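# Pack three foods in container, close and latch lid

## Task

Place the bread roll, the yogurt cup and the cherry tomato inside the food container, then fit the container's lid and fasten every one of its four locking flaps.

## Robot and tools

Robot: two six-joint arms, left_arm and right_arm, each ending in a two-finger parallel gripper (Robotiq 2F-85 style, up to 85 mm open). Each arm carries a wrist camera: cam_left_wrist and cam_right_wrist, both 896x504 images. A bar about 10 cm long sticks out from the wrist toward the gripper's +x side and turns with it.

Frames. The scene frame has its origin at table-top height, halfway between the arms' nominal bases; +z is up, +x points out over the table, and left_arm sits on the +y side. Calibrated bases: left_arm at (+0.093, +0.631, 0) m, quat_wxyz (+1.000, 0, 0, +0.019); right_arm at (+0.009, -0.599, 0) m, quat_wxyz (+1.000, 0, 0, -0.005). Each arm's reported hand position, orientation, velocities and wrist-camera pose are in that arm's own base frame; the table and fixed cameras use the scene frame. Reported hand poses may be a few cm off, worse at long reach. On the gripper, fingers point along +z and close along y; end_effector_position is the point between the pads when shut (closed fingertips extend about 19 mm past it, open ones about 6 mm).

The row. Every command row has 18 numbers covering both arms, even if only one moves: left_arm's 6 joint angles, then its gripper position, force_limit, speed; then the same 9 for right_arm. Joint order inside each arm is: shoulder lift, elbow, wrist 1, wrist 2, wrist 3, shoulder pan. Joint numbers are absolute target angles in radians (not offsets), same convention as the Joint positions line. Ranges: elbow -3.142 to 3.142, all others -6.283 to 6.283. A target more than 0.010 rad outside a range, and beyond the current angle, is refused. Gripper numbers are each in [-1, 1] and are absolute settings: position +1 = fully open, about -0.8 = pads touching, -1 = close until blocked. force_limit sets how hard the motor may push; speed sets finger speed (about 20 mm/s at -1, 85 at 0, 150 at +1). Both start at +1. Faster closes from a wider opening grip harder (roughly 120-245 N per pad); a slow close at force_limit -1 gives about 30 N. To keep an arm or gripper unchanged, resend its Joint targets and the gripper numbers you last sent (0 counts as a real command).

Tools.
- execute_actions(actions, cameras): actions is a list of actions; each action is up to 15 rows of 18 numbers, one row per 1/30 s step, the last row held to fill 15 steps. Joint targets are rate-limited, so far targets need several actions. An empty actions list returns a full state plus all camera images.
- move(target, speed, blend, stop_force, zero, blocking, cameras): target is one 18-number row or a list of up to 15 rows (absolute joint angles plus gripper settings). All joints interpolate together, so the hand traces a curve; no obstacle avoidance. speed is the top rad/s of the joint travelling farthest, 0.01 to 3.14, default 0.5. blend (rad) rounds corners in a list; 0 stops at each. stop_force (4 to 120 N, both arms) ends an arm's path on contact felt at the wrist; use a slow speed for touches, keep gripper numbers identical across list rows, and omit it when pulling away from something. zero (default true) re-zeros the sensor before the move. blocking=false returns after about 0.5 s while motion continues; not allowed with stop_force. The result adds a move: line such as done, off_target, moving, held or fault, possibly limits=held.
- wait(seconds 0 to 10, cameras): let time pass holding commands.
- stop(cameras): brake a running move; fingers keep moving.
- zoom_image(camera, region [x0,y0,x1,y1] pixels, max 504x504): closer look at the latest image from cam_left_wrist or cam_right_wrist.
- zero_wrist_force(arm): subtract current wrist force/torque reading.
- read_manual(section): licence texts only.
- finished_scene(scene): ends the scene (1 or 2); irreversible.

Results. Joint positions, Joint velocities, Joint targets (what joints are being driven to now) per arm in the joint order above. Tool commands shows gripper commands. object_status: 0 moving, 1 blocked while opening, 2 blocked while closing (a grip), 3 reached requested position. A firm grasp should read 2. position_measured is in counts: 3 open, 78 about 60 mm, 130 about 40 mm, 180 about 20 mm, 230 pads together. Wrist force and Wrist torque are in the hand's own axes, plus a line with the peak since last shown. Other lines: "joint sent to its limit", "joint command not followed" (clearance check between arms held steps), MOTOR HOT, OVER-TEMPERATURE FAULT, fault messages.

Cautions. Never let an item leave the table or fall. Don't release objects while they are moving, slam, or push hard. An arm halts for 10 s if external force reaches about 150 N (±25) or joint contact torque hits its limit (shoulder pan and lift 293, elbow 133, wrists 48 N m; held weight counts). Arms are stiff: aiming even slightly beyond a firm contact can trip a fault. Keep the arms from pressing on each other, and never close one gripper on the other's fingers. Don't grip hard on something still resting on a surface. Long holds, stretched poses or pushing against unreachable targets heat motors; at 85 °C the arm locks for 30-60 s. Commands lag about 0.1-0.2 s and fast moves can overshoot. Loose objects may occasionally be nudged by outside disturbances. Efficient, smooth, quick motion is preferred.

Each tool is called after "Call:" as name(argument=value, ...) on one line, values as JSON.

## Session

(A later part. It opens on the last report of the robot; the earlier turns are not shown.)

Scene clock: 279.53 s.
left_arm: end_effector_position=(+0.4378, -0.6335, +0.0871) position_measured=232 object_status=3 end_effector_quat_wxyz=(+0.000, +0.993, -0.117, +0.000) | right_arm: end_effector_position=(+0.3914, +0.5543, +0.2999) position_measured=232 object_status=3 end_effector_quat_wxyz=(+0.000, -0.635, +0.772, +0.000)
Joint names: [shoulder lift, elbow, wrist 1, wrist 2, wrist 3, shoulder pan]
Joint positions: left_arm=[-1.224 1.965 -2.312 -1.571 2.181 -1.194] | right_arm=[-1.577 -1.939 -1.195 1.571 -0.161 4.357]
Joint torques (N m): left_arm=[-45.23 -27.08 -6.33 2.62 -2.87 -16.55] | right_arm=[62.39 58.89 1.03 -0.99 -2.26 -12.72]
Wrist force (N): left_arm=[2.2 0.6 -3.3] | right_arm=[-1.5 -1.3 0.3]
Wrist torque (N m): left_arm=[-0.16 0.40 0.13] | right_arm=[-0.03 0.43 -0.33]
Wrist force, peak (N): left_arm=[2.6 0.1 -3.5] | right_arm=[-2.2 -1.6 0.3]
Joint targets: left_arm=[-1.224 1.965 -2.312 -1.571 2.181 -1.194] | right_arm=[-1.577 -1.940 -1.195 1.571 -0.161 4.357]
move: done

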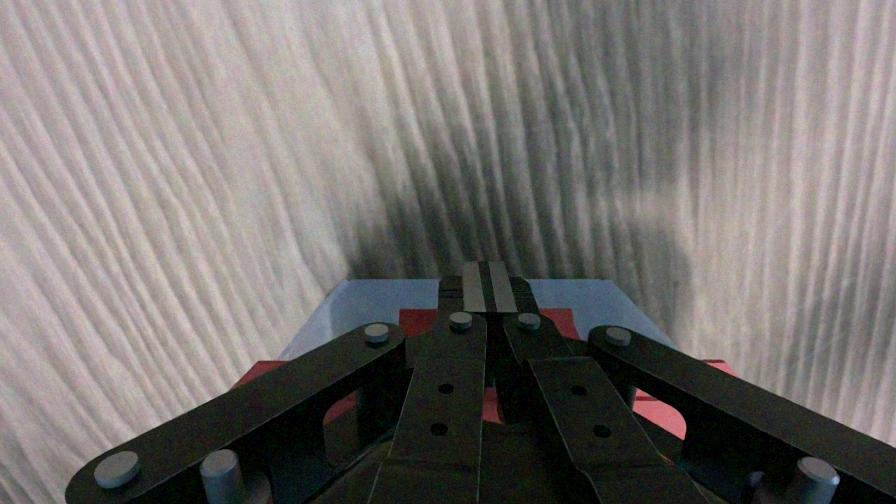

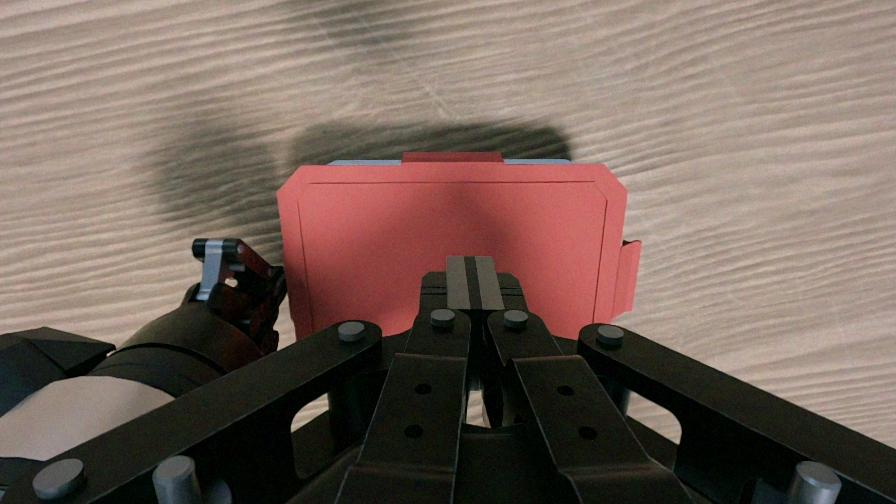

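Call:
move(target=[[-1.2131,1.9703,-2.3282,-1.571,2.1813,-1.1941,-1,-1,0,-1.5775,-1.9395,-1.1950,1.571,-0.1610,4.3570,-1,-1,0]], speed=0.015, stop_force=35, cameras=["all"])

Scene clock: 281.57 s.
left_arm: end_effector_position=(+0.4377, -0.6332, +0.0781) position_measured=232 object_status=3 end_effector_quat_wxyz=(+0.000, +0.993, -0.117, +0.000) | right_arm: end_effector_position=(+0.3914, +0.5543, +0.2999) position_measured=232 object_status=3 end_effector_quat_wxyz=(+0.000, -0.635, +0.772, +0.000)
Joint names: [shoulder lift, elbow, wrist 1, wrist 2, wrist 3, shoulder pan]
Joint positions: left_arm=[-1.213 1.97 -2.328 -1.571 2.181 -1.194] | right_arm=[-1.577 -1.939 -1.195 1.571 -0.161 4.357]
Joint torques (N m): left_arm=[-50.49 -30.13 -7.1 2.34 -3.41 -16.11] | right_arm=[64.31 58.7 0.93 -0.85 -2.62 -12.04]
Wrist force (N): left_arm=[1.6 0.7 -0.1] | right_arm=[-1.8 -1.6 0.0]
Wrist torque (N m): left_arm=[-0.12 0.37 0.13] | right_arm=[-0.07 0.48 -0.33]
Wrist force, peak (N): left_arm=[3.4 0.6 -4.1] | right_arm=[-2.0 -1.4 0.5]
Joint targets: left_arm=[-1.213 1.970 -2.328 -1.571 2.181 -1.194] | right_arm=[-1.577 -1.940 -1.195 1.571 -0.161 4.357]
move: done

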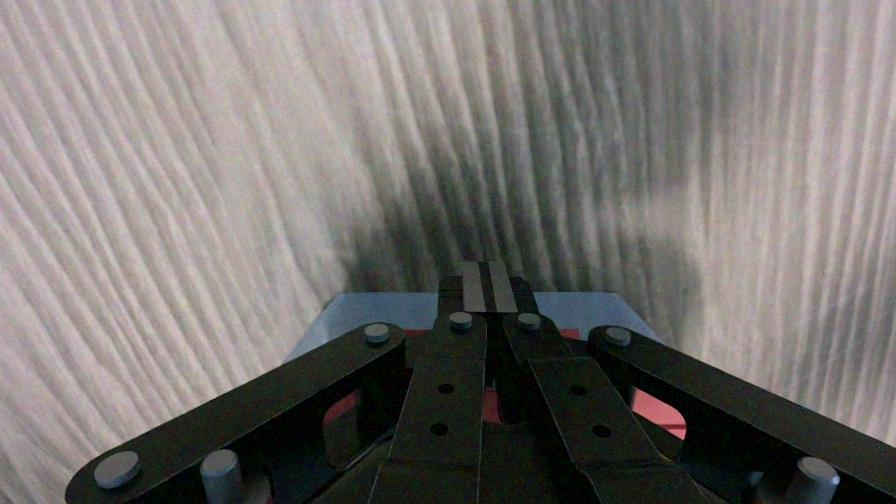

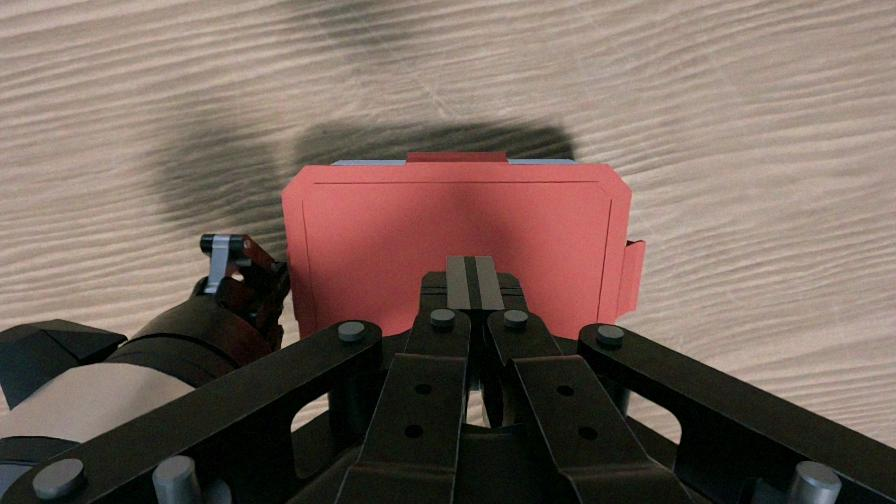

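Call:
move(target=[[-1.2131,1.9703,-2.3282,-1.571,2.1813,-1.1941,-1,-1,0,-1.7902,-2.0436,-0.8782,1.571,-0.1517,4.3663,-1,-1,0],[-1.2131,1.9703,-2.3282,-1.571,2.1813,-1.1941,-1,-1,0,-1.8215,-2.0622,-0.8283,1.571,-0.1517,4.3663,-1,-1,0]], speed=[0.2,0.015], stop_force=40, cameras=["all"])

Scene clock: 284.10 s.
left_arm: end_effector_position=(+0.4377, -0.6332, +0.0781) position_measured=232 object_status=3 end_effector_quat_wxyz=(+0.000, +0.993, -0.117, +0.000) | right_arm: end_effector_position=(+0.3975, +0.5798, +0.2146) position_measured=232 object_status=3 end_effector_quat_wxyz=(+0.000, -0.635, +0.772, +0.000)
Joint names: [shoulder lift, elbow, wrist 1, wrist 2, wrist 3, shoulder pan]
Joint positions: left_arm=[-1.213 1.97 -2.328 -1.571 2.181 -1.194] | right_arm=[-1.684 -1.992 -1.036 1.571 -0.156 4.362]
Joint torques (N m): left_arm=[-49.15 -29.39 -6.78 2.23 -3.36 -15.36] | right_arm=[69.66 57.37 1.04 -0.86 -2.55 -12.81]
Wrist force (N): left_arm=[1.6 0.4 -0.4] | right_arm=[-1.5 -1.9 1.2]
Wrist torque (N m): left_arm=[-0.17 0.38 0.13] | right_arm=[-0.20 0.46 -0.43]
Wrist force, peak (N): left_arm=[2.1 0.8 0.1] | right_arm=[-1.6 -1.6 8.6]
Joint targets: left_arm=[-1.213 1.970 -2.328 -1.571 2.181 -1.194] | right_arm=[-1.684 -1.992 -1.036 1.571 -0.156 4.362]
move: held (right_arm; a check stopped the path); path passed 0 of 2 targets; limits=held; right_arm: the wrist 1 is farthest, 0.208 rad from its target
joint command not followed: on one or more control steps a check withheld the commanded joint targets of the right arm, and it was not sent them on those steps.
cause: the commanded joint targets, or the way to them, would bring a part of the robot too close to another arm (this arm's gripper and a part of the left arm just beyond the elbow, at the place that arm is still heading or pushing toward).

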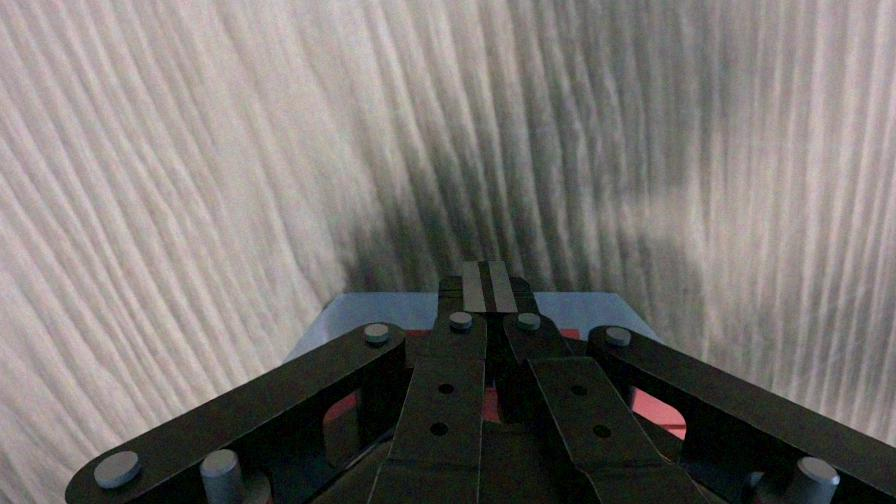

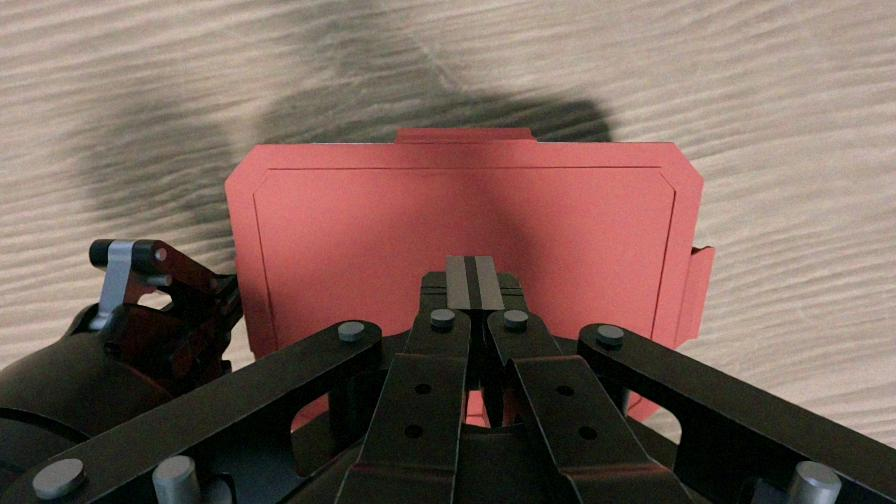

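Call:
move(target=[[-1.2131,1.9703,-2.3282,-1.571,2.1813,-1.1941,-1,-1,0,-1.6535,-2.6284,0.6933,1.3587,1.6715,4.7526,-1,-1,0]], speed=0.6, cameras=["all"])

Scene clock: 286.77 s.
left_arm: end_effector_position=(+0.4377, -0.6332, +0.0781) position_measured=232 object_status=3 end_effector_quat_wxyz=(+0.000, +0.993, -0.117, +0.000) | right_arm: end_effector_position=(+0.3964, +0.5820, +0.2132) position_measured=232 object_status=3 end_effector_quat_wxyz=(+0.005, -0.630, +0.776, +0.002)
Joint names: [shoulder lift, elbow, wrist 1, wrist 2, wrist 3, shoulder pan]
Joint positions: left_arm=[-1.213 1.97 -2.328 -1.571 2.181 -1.194] | right_arm=[-1.684 -1.997 -1.021 1.569 -0.14 4.365]
Joint torques (N m): left_arm=[-48.33 -28.63 -6.69 1.83 -3.14 -13.54] | right_arm=[44.03 56.78 1.62 1.75 -1.88 -12.91]
Wrist force (N): left_arm=[1.8 0.9 0.2] | right_arm=[-1.3 -1.5 0.8]
Wrist torque (N m): left_arm=[-0.09 0.33 0.13] | right_arm=[-0.15 0.44 -0.32]
Wrist force, peak (N): left_arm=[2.1 0.8 0.2] | right_arm=[-1.2 1.8 4.2]
Joint targets: left_arm=[-1.213 1.970 -2.328 -1.571 2.181 -1.194] | right_arm=[-1.684 -1.997 -1.021 1.569 -0.140 4.365]
move: held (right_arm; a check stopped the path); limits=held; right_arm: the wrist 3 is farthest, 1.812 rad from its target
joint command not followed: on one or more control steps a check withheld the commanded joint targets of the right arm, and it was not sent them on those steps.
cause: the commanded joint targets, or the way to them, would bring a part of the robot too close to another arm (this arm's gripper and a part of the left arm just beyond the elbow, at the place that arm is still heading or pushing toward).

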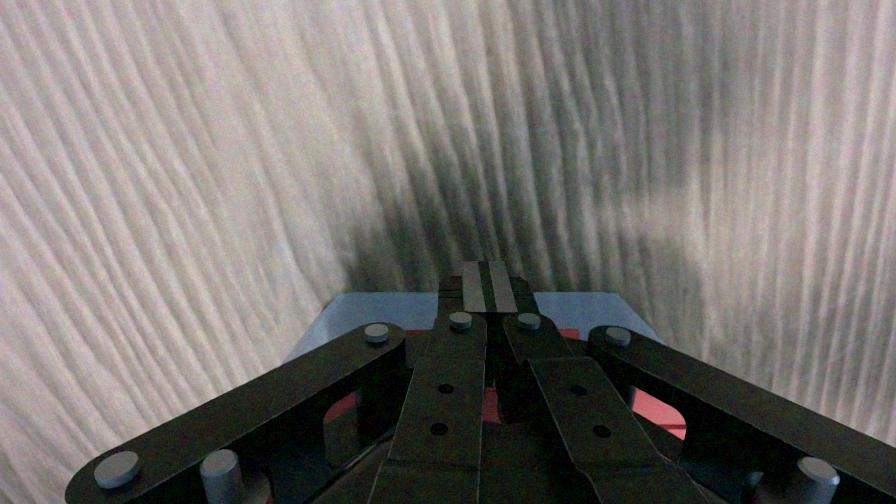

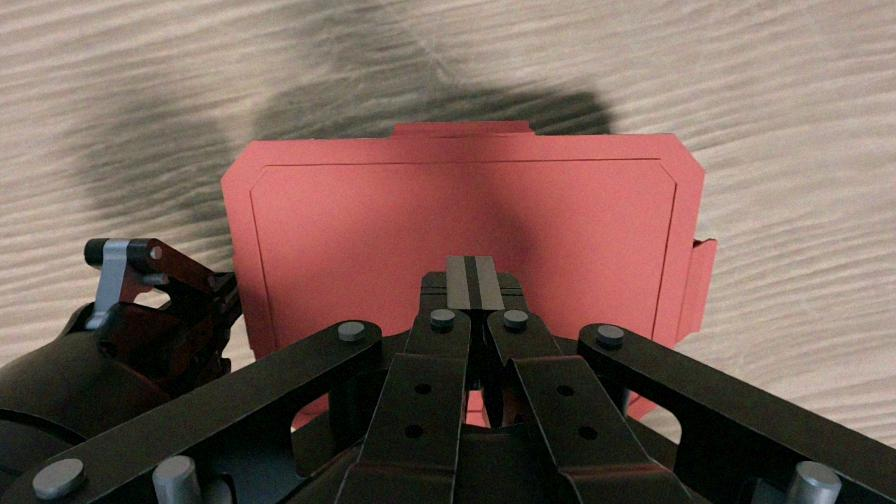

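Call:
move(target=[[-1.2131,1.9703,-2.3282,-1.571,2.1813,-1.1941,-1,-1,0,-1.5775,-1.9395,-1.1950,1.571,-0.1610,4.3570,-1,-1,0],[-1.2131,1.9703,-2.3282,-1.571,2.1813,-1.1941,-1,-1,0,-1.45,-2.25,-1.0,1.571,0.3,4.6,-1,-1,0],[-1.2131,1.9703,-2.3282,-1.571,2.1813,-1.1941,-1,-1,0,-1.6535,-2.6284,0.6933,1.3587,1.6715,4.7526,-1,-1,0]], speed=[0.4,0.6,0.7], blend=[0.05,0.1,0], cameras=["all"])

Scene clock: 291.27 s.
left_arm: end_effector_position=(+0.4377, -0.6332, +0.0781) position_measured=232 object_status=3 end_effector_quat_wxyz=(+0.000, +0.993, -0.117, +0.000) | right_arm: end_effector_position=(+0.2100, +0.6002, +0.2600) position_measured=232 object_status=3 end_effector_quat_wxyz=(+0.052, +0.082, +0.839, +0.535)
Joint names: [shoulder lift, elbow, wrist 1, wrist 2, wrist 3, shoulder pan]
Joint positions: left_arm=[-1.213 1.97 -2.328 -1.571 2.181 -1.194] | right_arm=[-1.653 -2.628 0.693 1.359 1.671 4.753]
Joint torques (N m): left_arm=[-48.11 -28.68 -7.05 1.13 -2.77 -12.51] | right_arm=[21.16 14.08 7.6 -2.4 2.18 18.8]
Wrist force (N): left_arm=[1.6 0.7 -0.2] | right_arm=[-1.0 -2.0 2.3]
Wrist torque (N m): left_arm=[-0.12 0.37 0.13] | right_arm=[-0.07 0.39 -0.33]
Wrist force, peak (N): left_arm=[2.0 0.8 0.3] | right_arm=[-1.5 -3.1 -2.8]
Joint targets: left_arm=[-1.213 1.970 -2.328 -1.571 2.181 -1.194] | right_arm=[-1.654 -2.628 0.693 1.359 1.671 4.753]
move: done

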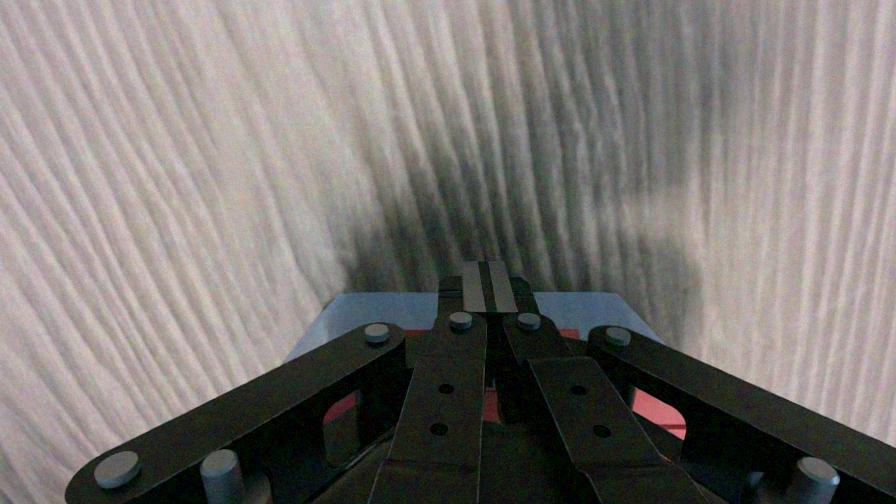

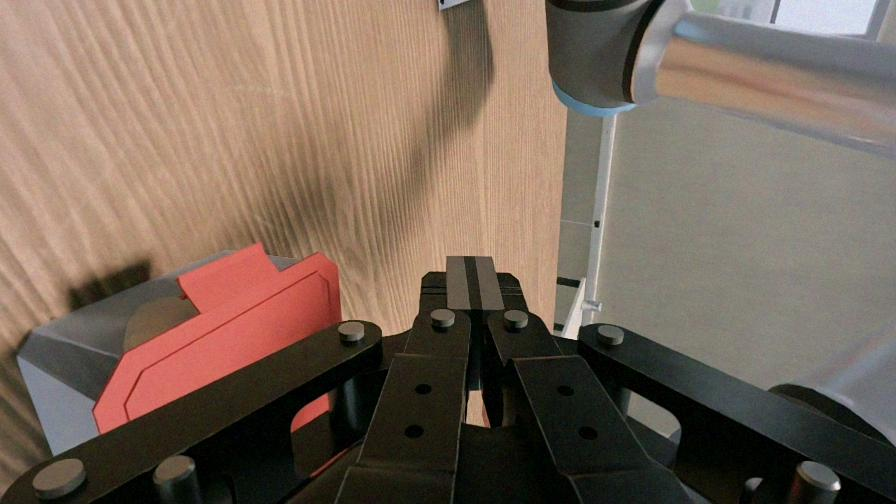

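Call:
move(target=[[-1.2131,1.9703,-2.3282,-1.571,2.1813,-1.1941,-1,-1,0,-2.3138,-2.5786,1.3105,1.4413,1.6315,4.6611,-1,-1,0]], speed=0.3, stop_force=15, cameras=["cam_right_wrist"])

Call:
move(target=[[-1.2131,1.9703,-2.3282,-1.571,2.1813,-1.1941,-1,-1,0,-2.3104,-2.5664,1.2973,1.4903,1.6084,4.6070,-1,-1,0],[-1.2131,1.9703,-2.3282,-1.571,2.1813,-1.1941,-1,-1,0,-2.3042,-2.5412,1.2675,1.5741,1.5693,4.5145,-1,-1,0]], speed=[0.1,0.03], stop_force=10, cameras=["all"])

Scene clock: 294.63 s.
left_arm: end_effector_position=(+0.4377, -0.6332, +0.0781) position_measured=232 object_status=3 end_effector_quat_wxyz=(+0.000, +0.993, -0.117, +0.000) | right_arm: end_effector_position=(+0.2422, +0.6063, +0.0580) position_measured=232 object_status=3 end_effector_quat_wxyz=(+0.052, +0.082, +0.839, +0.535)
Joint names: [shoulder lift, elbow, wrist 1, wrist 2, wrist 3, shoulder pan]
Joint positions: left_arm=[-1.213 1.97 -2.328 -1.571 2.181 -1.194] | right_arm=[-2.314 -2.579 1.31 1.441 1.631 4.661]
Joint torques (N m): left_arm=[-48.49 -27.98 -6.79 0.6 -2.89 -15.34] | right_arm=[43.96 6.78 8.27 1.72 -2.74 -16.83]
Wrist force (N): left_arm=[1.6 0.6 0.2] | right_arm=[-1.4 -2.8 2.4]
Wrist torque (N m): left_arm=[-0.13 0.37 0.13] | right_arm=[-0.20 0.47 -0.30]
Wrist force, peak (N): left_arm=[1.9 0.9 0.1] | right_arm=[-1.2 -4.2 2.4]
Joint targets: left_arm=[-1.213 1.970 -2.328 -1.571 2.181 -1.194] | right_arm=[-2.314 -2.579 1.310 1.441 1.631 4.661]
move: done
Images, in order (width x height): cam_right_wrist 896x504.

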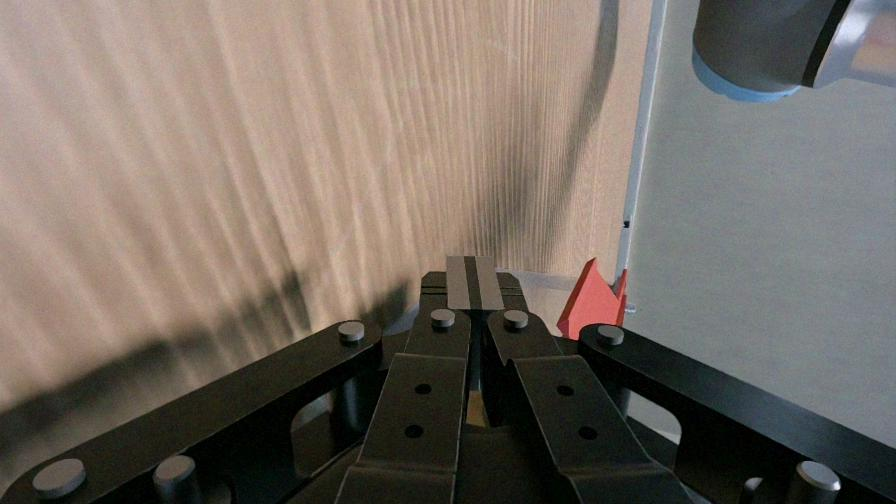

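Scene clock: 297.67 s.
left_arm: end_effector_position=(+0.4377, -0.6332, +0.0781) position_measured=232 object_status=3 end_effector_quat_wxyz=(+0.000, +0.993, -0.117, +0.000) | right_arm: end_effector_position=(+0.2746, +0.6002, +0.0579) position_measured=232 object_status=3 end_effector_quat_wxyz=(+0.052, +0.082, +0.840, +0.535)
Joint names: [shoulder lift, elbow, wrist 1, wrist 2, wrist 3, shoulder pan]
Joint positions: left_arm=[-1.213 1.97 -2.328 -1.571 2.181 -1.194] | right_arm=[-2.308 -2.557 1.286 1.522 1.594 4.572]
Joint torques (N m): left_arm=[-54.73 -33.52 -2.34 -5.7 -2.96 -12.75] | right_arm=[39.7 -14.15 5.23 -2.67 2.24 15.67]
Wrist force (N): left_arm=[8.9 -1.7 0.6] | right_arm=[3.7 4.7 -2.6]
Wrist torque (N m): left_arm=[-0.11 0.49 0.14] | right_arm=[-0.08 0.32 -0.51]
Wrist force, peak (N): left_arm=[14.6 -3.2 0.9] | right_arm=[12.8 4.7 -4.4]
Joint targets: left_arm=[-1.213 1.970 -2.328 -1.571 2.181 -1.194] | right_arm=[-2.308 -2.557 1.286 1.522 1.594 4.572]
move: contact (right_arm); path passed 1 of 2 targets; right_arm: the shoulder pan is farthest, 0.058 rad from its target

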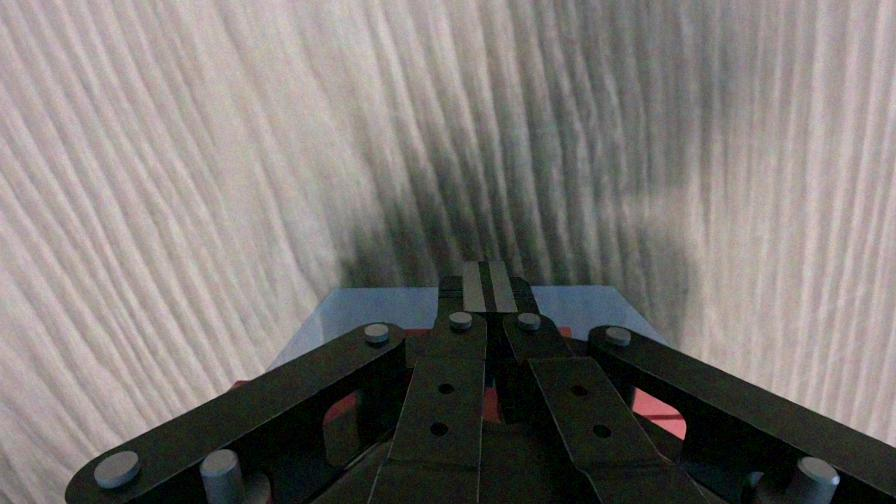

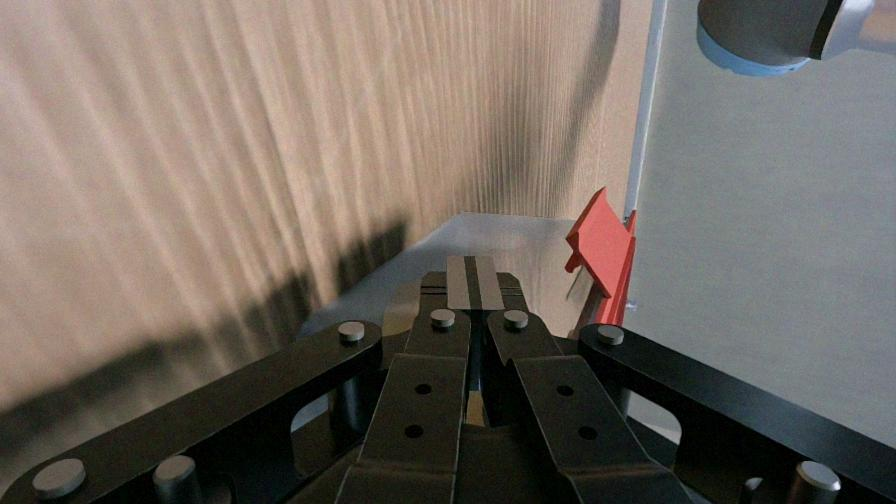

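Call:
move(target=[[-1.2242,1.9876,-2.3344,-1.571,2.1683,-1.2072,-1,-1,0,-2.308,-2.557,1.286,1.522,1.594,4.572,-1,-1,0]], speed=0.015, stop_force=32, cameras=["all"])

Scene clock: 299.27 s.
left_arm: end_effector_position=(+0.4356, -0.6327, +0.0781) position_measured=232 object_status=3 end_effector_quat_wxyz=(+0.000, +0.993, -0.117, +0.000) | right_arm: end_effector_position=(+0.2747, +0.6001, +0.0578) position_measured=232 object_status=3 end_effector_quat_wxyz=(+0.052, +0.082, +0.840, +0.535)
Joint names: [shoulder lift, elbow, wrist 1, wrist 2, wrist 3, shoulder pan]
Joint positions: left_arm=[-1.215 1.974 -2.329 -1.571 2.179 -1.197] | right_arm=[-2.308 -2.557 1.286 1.522 1.594 4.572]
Joint torques (N m): left_arm=[-50.68 -36.49 2.55 -13.9 2.95 -11.98] | right_arm=[60.47 -11.56 -3.47 -13.27 2.66 -37.57]
Wrist force (N): left_arm=[39.0 -9.7 2.9] | right_arm=[40.8 6.9 -12.3]
Wrist torque (N m): left_arm=[0.02 0.98 0.17] | right_arm=[-0.21 0.55 -0.92]
Wrist force, peak (N): left_arm=[45.6 -11.4 0.8] | right_arm=[40.8 6.9 -12.3]
Joint targets: left_arm=[-1.215 1.974 -2.329 -1.571 2.179 -1.197] | right_arm=[-2.308 -2.557 1.286 1.522 1.594 4.572]
move: contact (left_arm); left_arm: the elbow is farthest, 0.014 rad from its target

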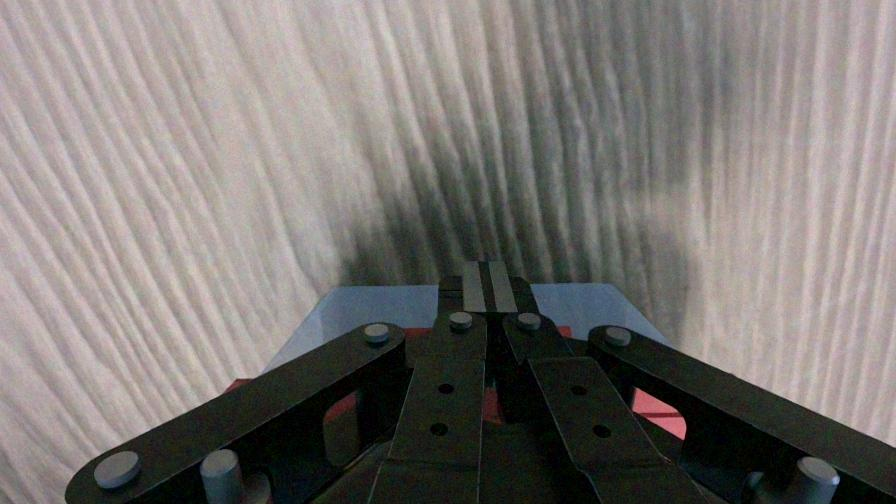

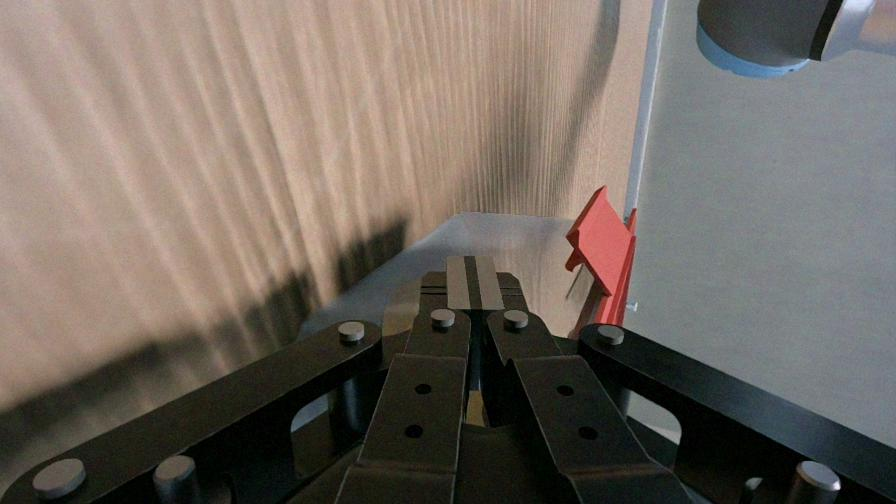

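Call:
move(target=[[-1.2087,1.9639,-2.3262,-1.571,2.1856,-1.1898,-1,-1,0,-2.3104,-2.5664,1.2973,1.4903,1.6084,4.6070,-1,-1,0],[-1.3610,1.9054,-2.1154,-1.571,2.1825,-1.1925,-1,-1,0,-2.3138,-2.5786,1.3105,1.4413,1.6315,4.6611,-1,-1,0]], speed=[0.1,0.5], cameras=["all"])

Scene clock: 302.47 s.
left_arm: end_effector_position=(+0.4338, -0.6201, +0.1999) position_measured=232 object_status=3 end_effector_quat_wxyz=(+0.000, +0.993, -0.116, +0.000) | right_arm: end_effector_position=(+0.2422, +0.6063, +0.0580) position_measured=232 object_status=3 end_effector_quat_wxyz=(+0.052, +0.082, +0.839, +0.535)
Joint names: [shoulder lift, elbow, wrist 1, wrist 2, wrist 3, shoulder pan]
Joint positions: left_arm=[-1.361 1.905 -2.116 -1.571 2.183 -1.192] | right_arm=[-2.314 -2.579 1.31 1.441 1.631 4.661]
Joint torques (N m): left_arm=[-68.35 -50.47 -1.36 2.5 -3.27 -16.29] | right_arm=[46.45 -14.1 7.68 -2.35 2.74 18.07]
Wrist force (N): left_arm=[0.5 0.6 0.5] | right_arm=[-1.5 -2.9 2.0]
Wrist torque (N m): left_arm=[-0.14 0.37 0.16] | right_arm=[-0.22 0.48 -0.42]
Wrist force, peak (N): left_arm=[39.8 -10.1 2.6] | right_arm=[41.6 6.7 -12.2]
Joint targets: left_arm=[-1.361 1.905 -2.115 -1.571 2.183 -1.192] | right_arm=[-2.314 -2.579 1.310 1.441 1.631 4.661]
move: done

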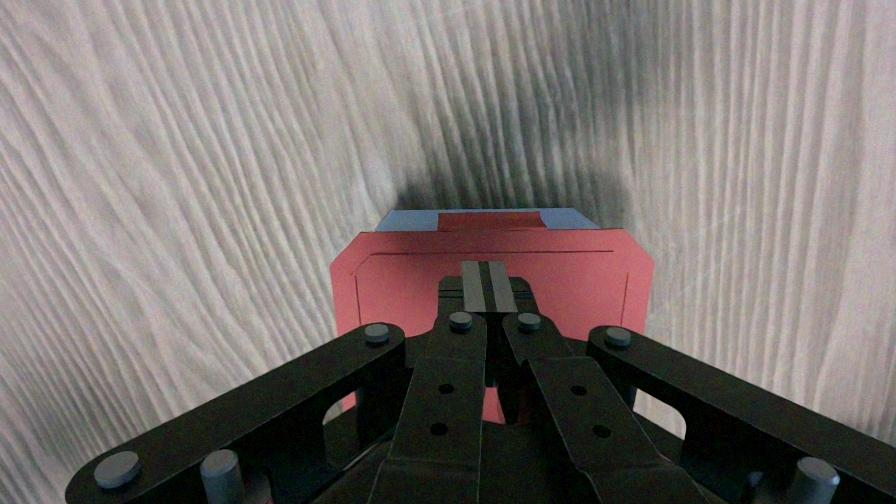

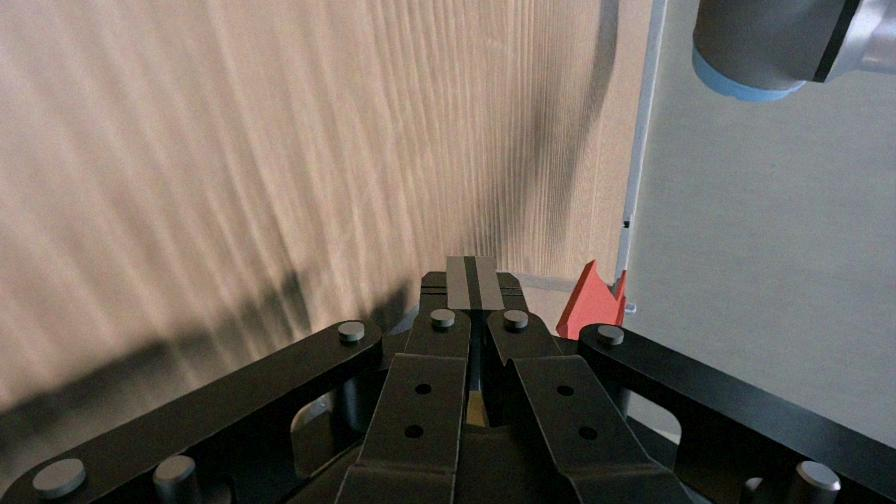

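Call:
move(target=[[-1.2262,2.1902,-3.4110,-2.4205,2.1295,-0.8284,-1,-1,0,-1.6535,-2.6284,0.6933,1.3587,1.6715,4.7526,-1,-1,0],[-1.2262,2.1902,-3.4110,-2.4205,2.1295,-0.8284,-1,-1,0,-1.45,-2.25,-1.0,1.571,1.2,4.6,-1,-1,0]], speed=0.6, cameras=["all"])

Scene clock: 309.07 s.
left_arm: end_effector_position=(+0.4807, -0.5818, +0.2600) position_measured=232 object_status=3 end_effector_quat_wxyz=(+0.534, +0.838, -0.098, -0.063) | right_arm: end_effector_position=(+0.2329, +0.5114, +0.2037) position_measured=232 object_status=3 end_effector_quat_wxyz=(+0.001, -0.129, +0.992, +0.006)
Joint names: [shoulder lift, elbow, wrist 1, wrist 2, wrist 3, shoulder pan]
Joint positions: left_arm=[-1.226 2.19 -3.411 -2.421 2.129 -0.828] | right_arm=[-1.45 -2.25 -1 1.571 1.2 4.6]
Joint torques (N m): left_arm=[-40.47 -23.16 -6.69 -4.46 -3.01 14.81] | right_arm=[48.1 57.14 1.03 1.92 -2.4 -12.61]
Wrist force (N): left_arm=[0.8 -0.8 0.0] | right_arm=[-1.4 -1.5 1.2]
Wrist torque (N m): left_arm=[-0.12 0.03 0.56] | right_arm=[-0.08 0.38 -0.27]
Wrist force, peak (N): left_arm=[0.3 -1.4 -1.1] | right_arm=[-1.9 -3.9 2.0]
Joint targets: left_arm=[-1.226 2.190 -3.411 -2.421 2.130 -0.828] | right_arm=[-1.450 -2.250 -1.000 1.571 1.200 4.600]
move: done

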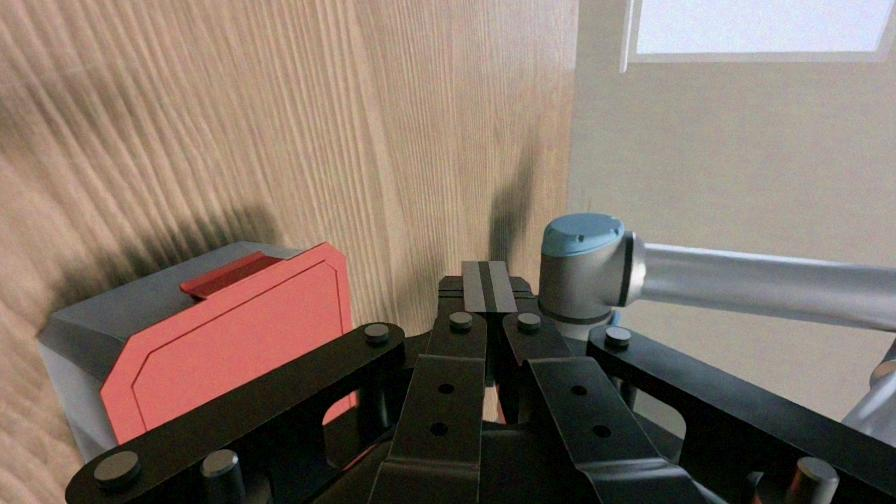

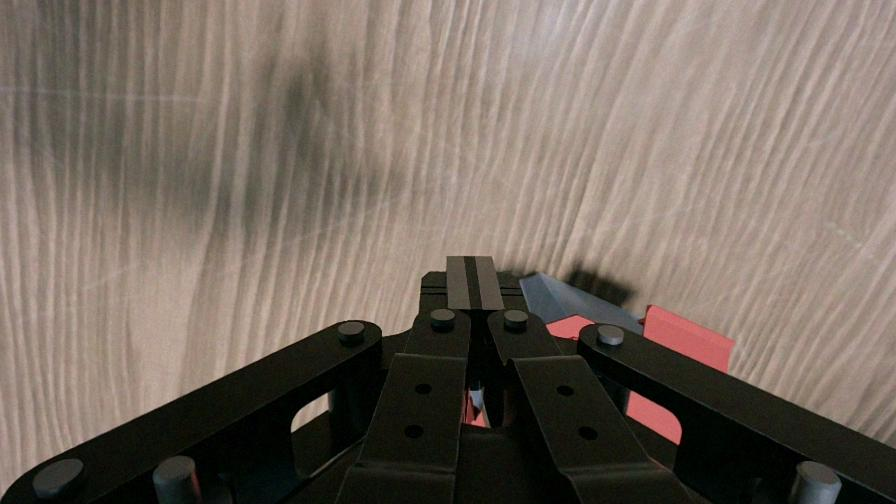

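Call:
move(target=[[-0.8534,2.1946,-3.7882,-2.4205,2.1295,-0.8284,-1,-1,0,-1.7095,-1.9922,-1.0103,1.571,1.6075,4.5545,-1,-1,0]], speed=0.4, cameras=["all"])

Scene clock: 310.73 s.
left_arm: end_effector_position=(+0.4807, -0.5817, +0.0580) position_measured=232 object_status=3 end_effector_quat_wxyz=(+0.534, +0.838, -0.098, -0.063) | right_arm: end_effector_position=(+0.2802, +0.6529, +0.2000) position_measured=232 object_status=3 end_effector_quat_wxyz=(+0.000, +0.097, +0.995, +0.000)
Joint names: [shoulder lift, elbow, wrist 1, wrist 2, wrist 3, shoulder pan]
Joint positions: left_arm=[-0.854 2.195 -3.788 -2.421 2.129 -0.828] | right_arm=[-1.709 -1.992 -1.01 1.571 1.607 4.555]
Joint torques (N m): left_arm=[-54.04 -7.04 -6.47 -2.52 -3.24 8.39] | right_arm=[43.55 55.42 1.2 0.67 2.13 -11]
Wrist force (N): left_arm=[0.4 -0.7 -0.2] | right_arm=[-1.5 -1.1 1.6]
Wrist torque (N m): left_arm=[-0.09 0.09 0.57] | right_arm=[-0.08 0.48 -0.40]
Wrist force, peak (N): left_arm=[0.2 -3.0 0.4] | right_arm=[-0.5 -2.9 0.6]
Joint targets: left_arm=[-0.853 2.195 -3.788 -2.421 2.130 -0.828] | right_arm=[-1.710 -1.992 -1.010 1.571 1.607 4.555]
move: done

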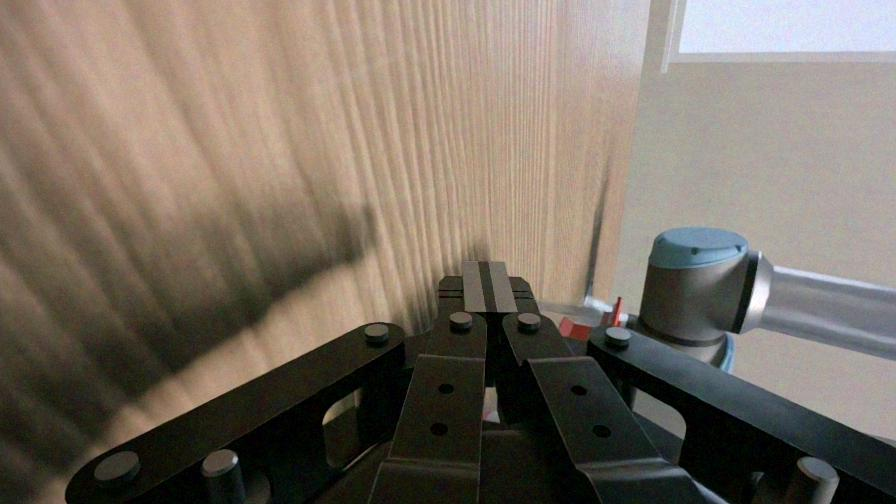

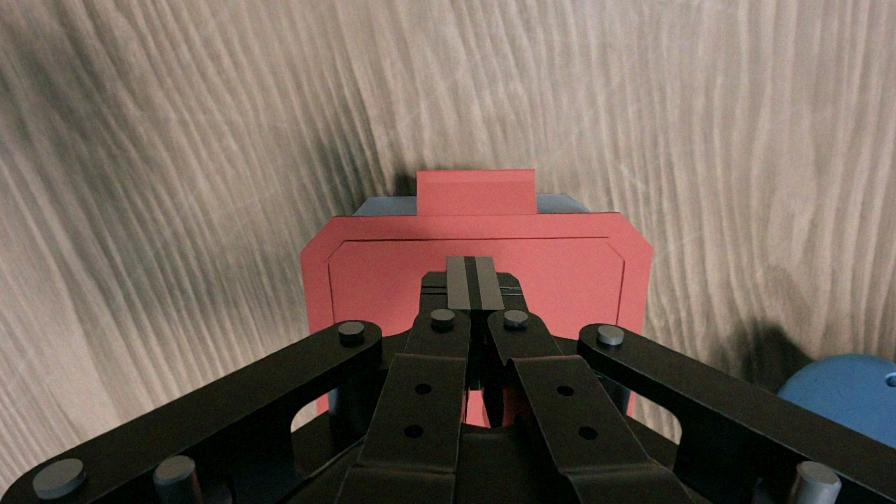

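Call:
move(target=[[-0.8534,2.1946,-3.7882,-2.4205,2.1295,-0.8284,-1,-1,0,-1.8085,-2.0540,-0.8495,1.571,1.6237,4.5707,-1,-1,0],[-0.8534,2.1946,-3.7882,-2.4205,2.1295,-0.8284,-1,-1,0,-1.8556,-2.0780,-0.7784,1.571,1.6237,4.5707,-1,-1,0]], speed=[0.2,0.02], stop_force=30, cameras=["all"])

Call:
move(target=[[-0.8594,2.2289,-3.8300,-2.4058,2.1115,-0.8474,-1,-1,0,-1.8556,-2.0780,-0.7784,1.571,1.6237,4.5707,-1,-1,0],[-0.8667,2.2794,-3.8938,-2.3820,2.0834,-0.8781,-1,-1,0,-1.8556,-2.0780,-0.7784,1.571,1.6237,4.5707,-1,-1,0]], speed=[0.1,0.03], stop_force=10, cameras=["all"])

Scene clock: 316.60 s.
left_arm: end_effector_position=(+0.4807, -0.5817, +0.0579) position_measured=232 object_status=3 end_effector_quat_wxyz=(+0.534, +0.838, -0.098, -0.063) | right_arm: end_effector_position=(+0.2703, +0.6620, +0.0780) position_measured=232 object_status=3 end_effector_quat_wxyz=(+0.000, +0.097, +0.995, +0.000)
Joint names: [shoulder lift, elbow, wrist 1, wrist 2, wrist 3, shoulder pan]
Joint positions: left_arm=[-0.853 2.195 -3.788 -2.42 2.129 -0.828] | right_arm=[-1.856 -2.078 -0.778 1.571 1.624 4.571]
Joint torques (N m): left_arm=[-53.65 -7.88 -7.71 1.5 -2.7 -13.52] | right_arm=[51.75 26.76 7.67 -0.46 1.98 10.42]
Wrist force (N): left_arm=[0.6 -0.7 -0.3] | right_arm=[-1.1 -0.8 0.8]
Wrist torque (N m): left_arm=[-0.09 0.05 0.56] | right_arm=[0.00 0.50 -0.41]
Wrist force, peak (N): left_arm=[0.8 -1.1 -0.3] | right_arm=[1.4 -0.8 -2.5]
Joint targets: left_arm=[-0.853 2.195 -3.788 -2.421 2.130 -0.828] | right_arm=[-1.856 -2.078 -0.778 1.571 1.624 4.571]
move: done

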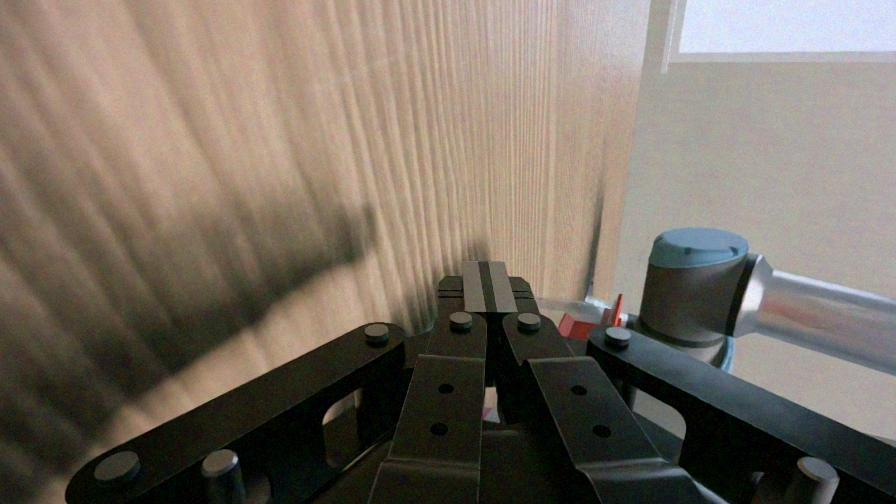

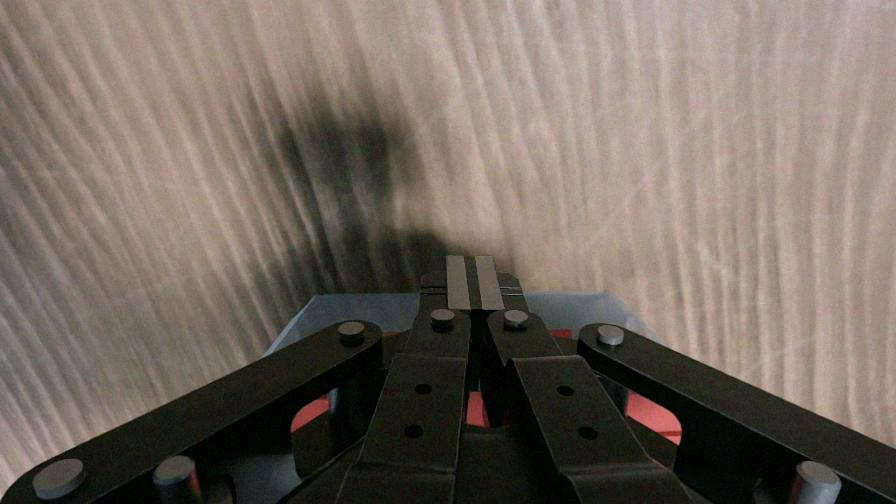

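Scene clock: 320.13 s.
left_arm: end_effector_position=(+0.4360, -0.5712, +0.0579) position_measured=232 object_status=3 end_effector_quat_wxyz=(+0.534, +0.838, -0.099, -0.063) | right_arm: end_effector_position=(+0.2703, +0.6620, +0.0780) position_measured=232 object_status=3 end_effector_quat_wxyz=(+0.000, +0.097, +0.995, +0.000)
Joint names: [shoulder lift, elbow, wrist 1, wrist 2, wrist 3, shoulder pan]
Joint positions: left_arm=[-0.866 2.272 -3.885 -2.385 2.087 -0.874] | right_arm=[-1.856 -2.078 -0.778 1.571 1.624 4.571]
Joint torques (N m): left_arm=[-45.85 -17.57 -0.1 -4.53 3.17 13.74] | right_arm=[57.93 39.79 7.08 -3.81 2.07 -0.36]
Wrist force (N): left_arm=[5.1 1.8 -2.4] | right_arm=[5.6 -2.8 1.0]
Wrist torque (N m): left_arm=[-0.11 0.10 0.39] | right_arm=[0.00 0.61 -0.41]
Wrist force, peak (N): left_arm=[15.0 -0.7 -4.6] | right_arm=[13.3 -5.0 0.6]
Joint targets: left_arm=[-0.866 2.272 -3.885 -2.385 2.087 -0.874] | right_arm=[-1.856 -2.078 -0.778 1.571 1.624 4.571]
move: contact (left_arm); path passed 1 of 2 targets

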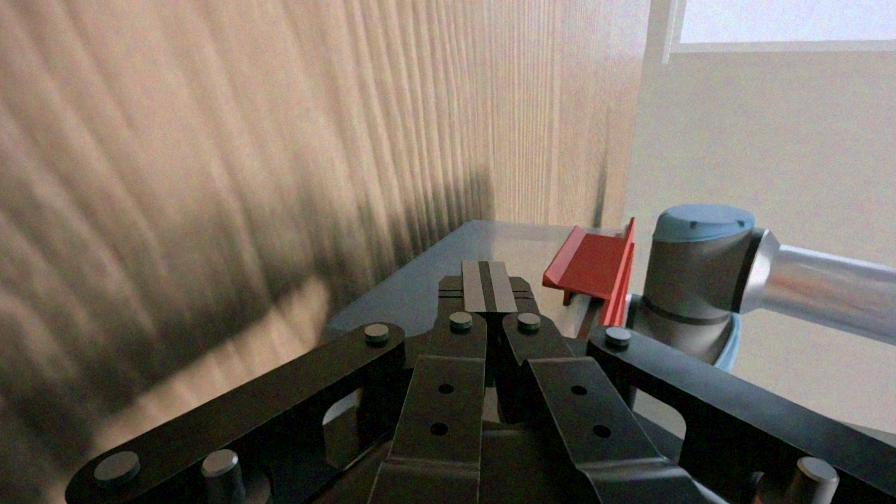

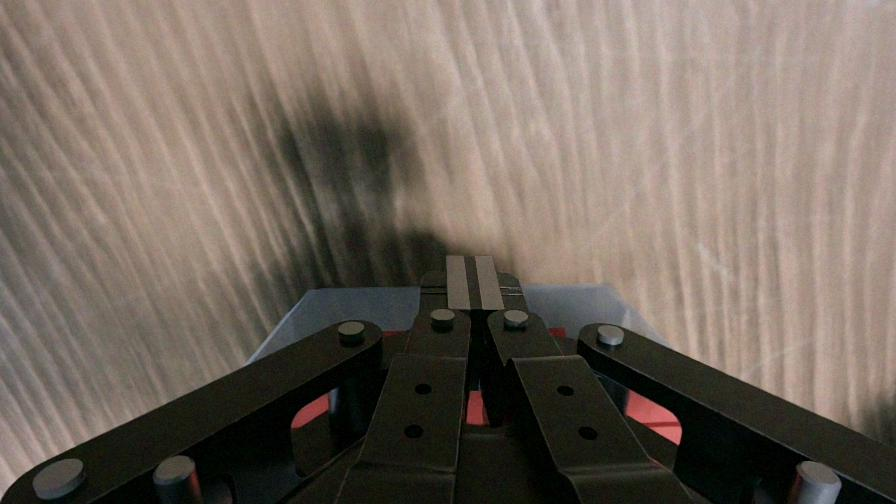

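Call:
zoom_image(camera="cam_left_wrist", region=[500, 180, 700, 350])

Scaled by 2.520 from the camera's 896x504 image, which has a finer 1280x720 frame.

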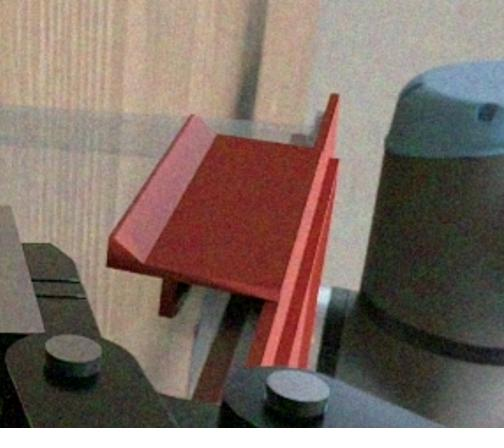

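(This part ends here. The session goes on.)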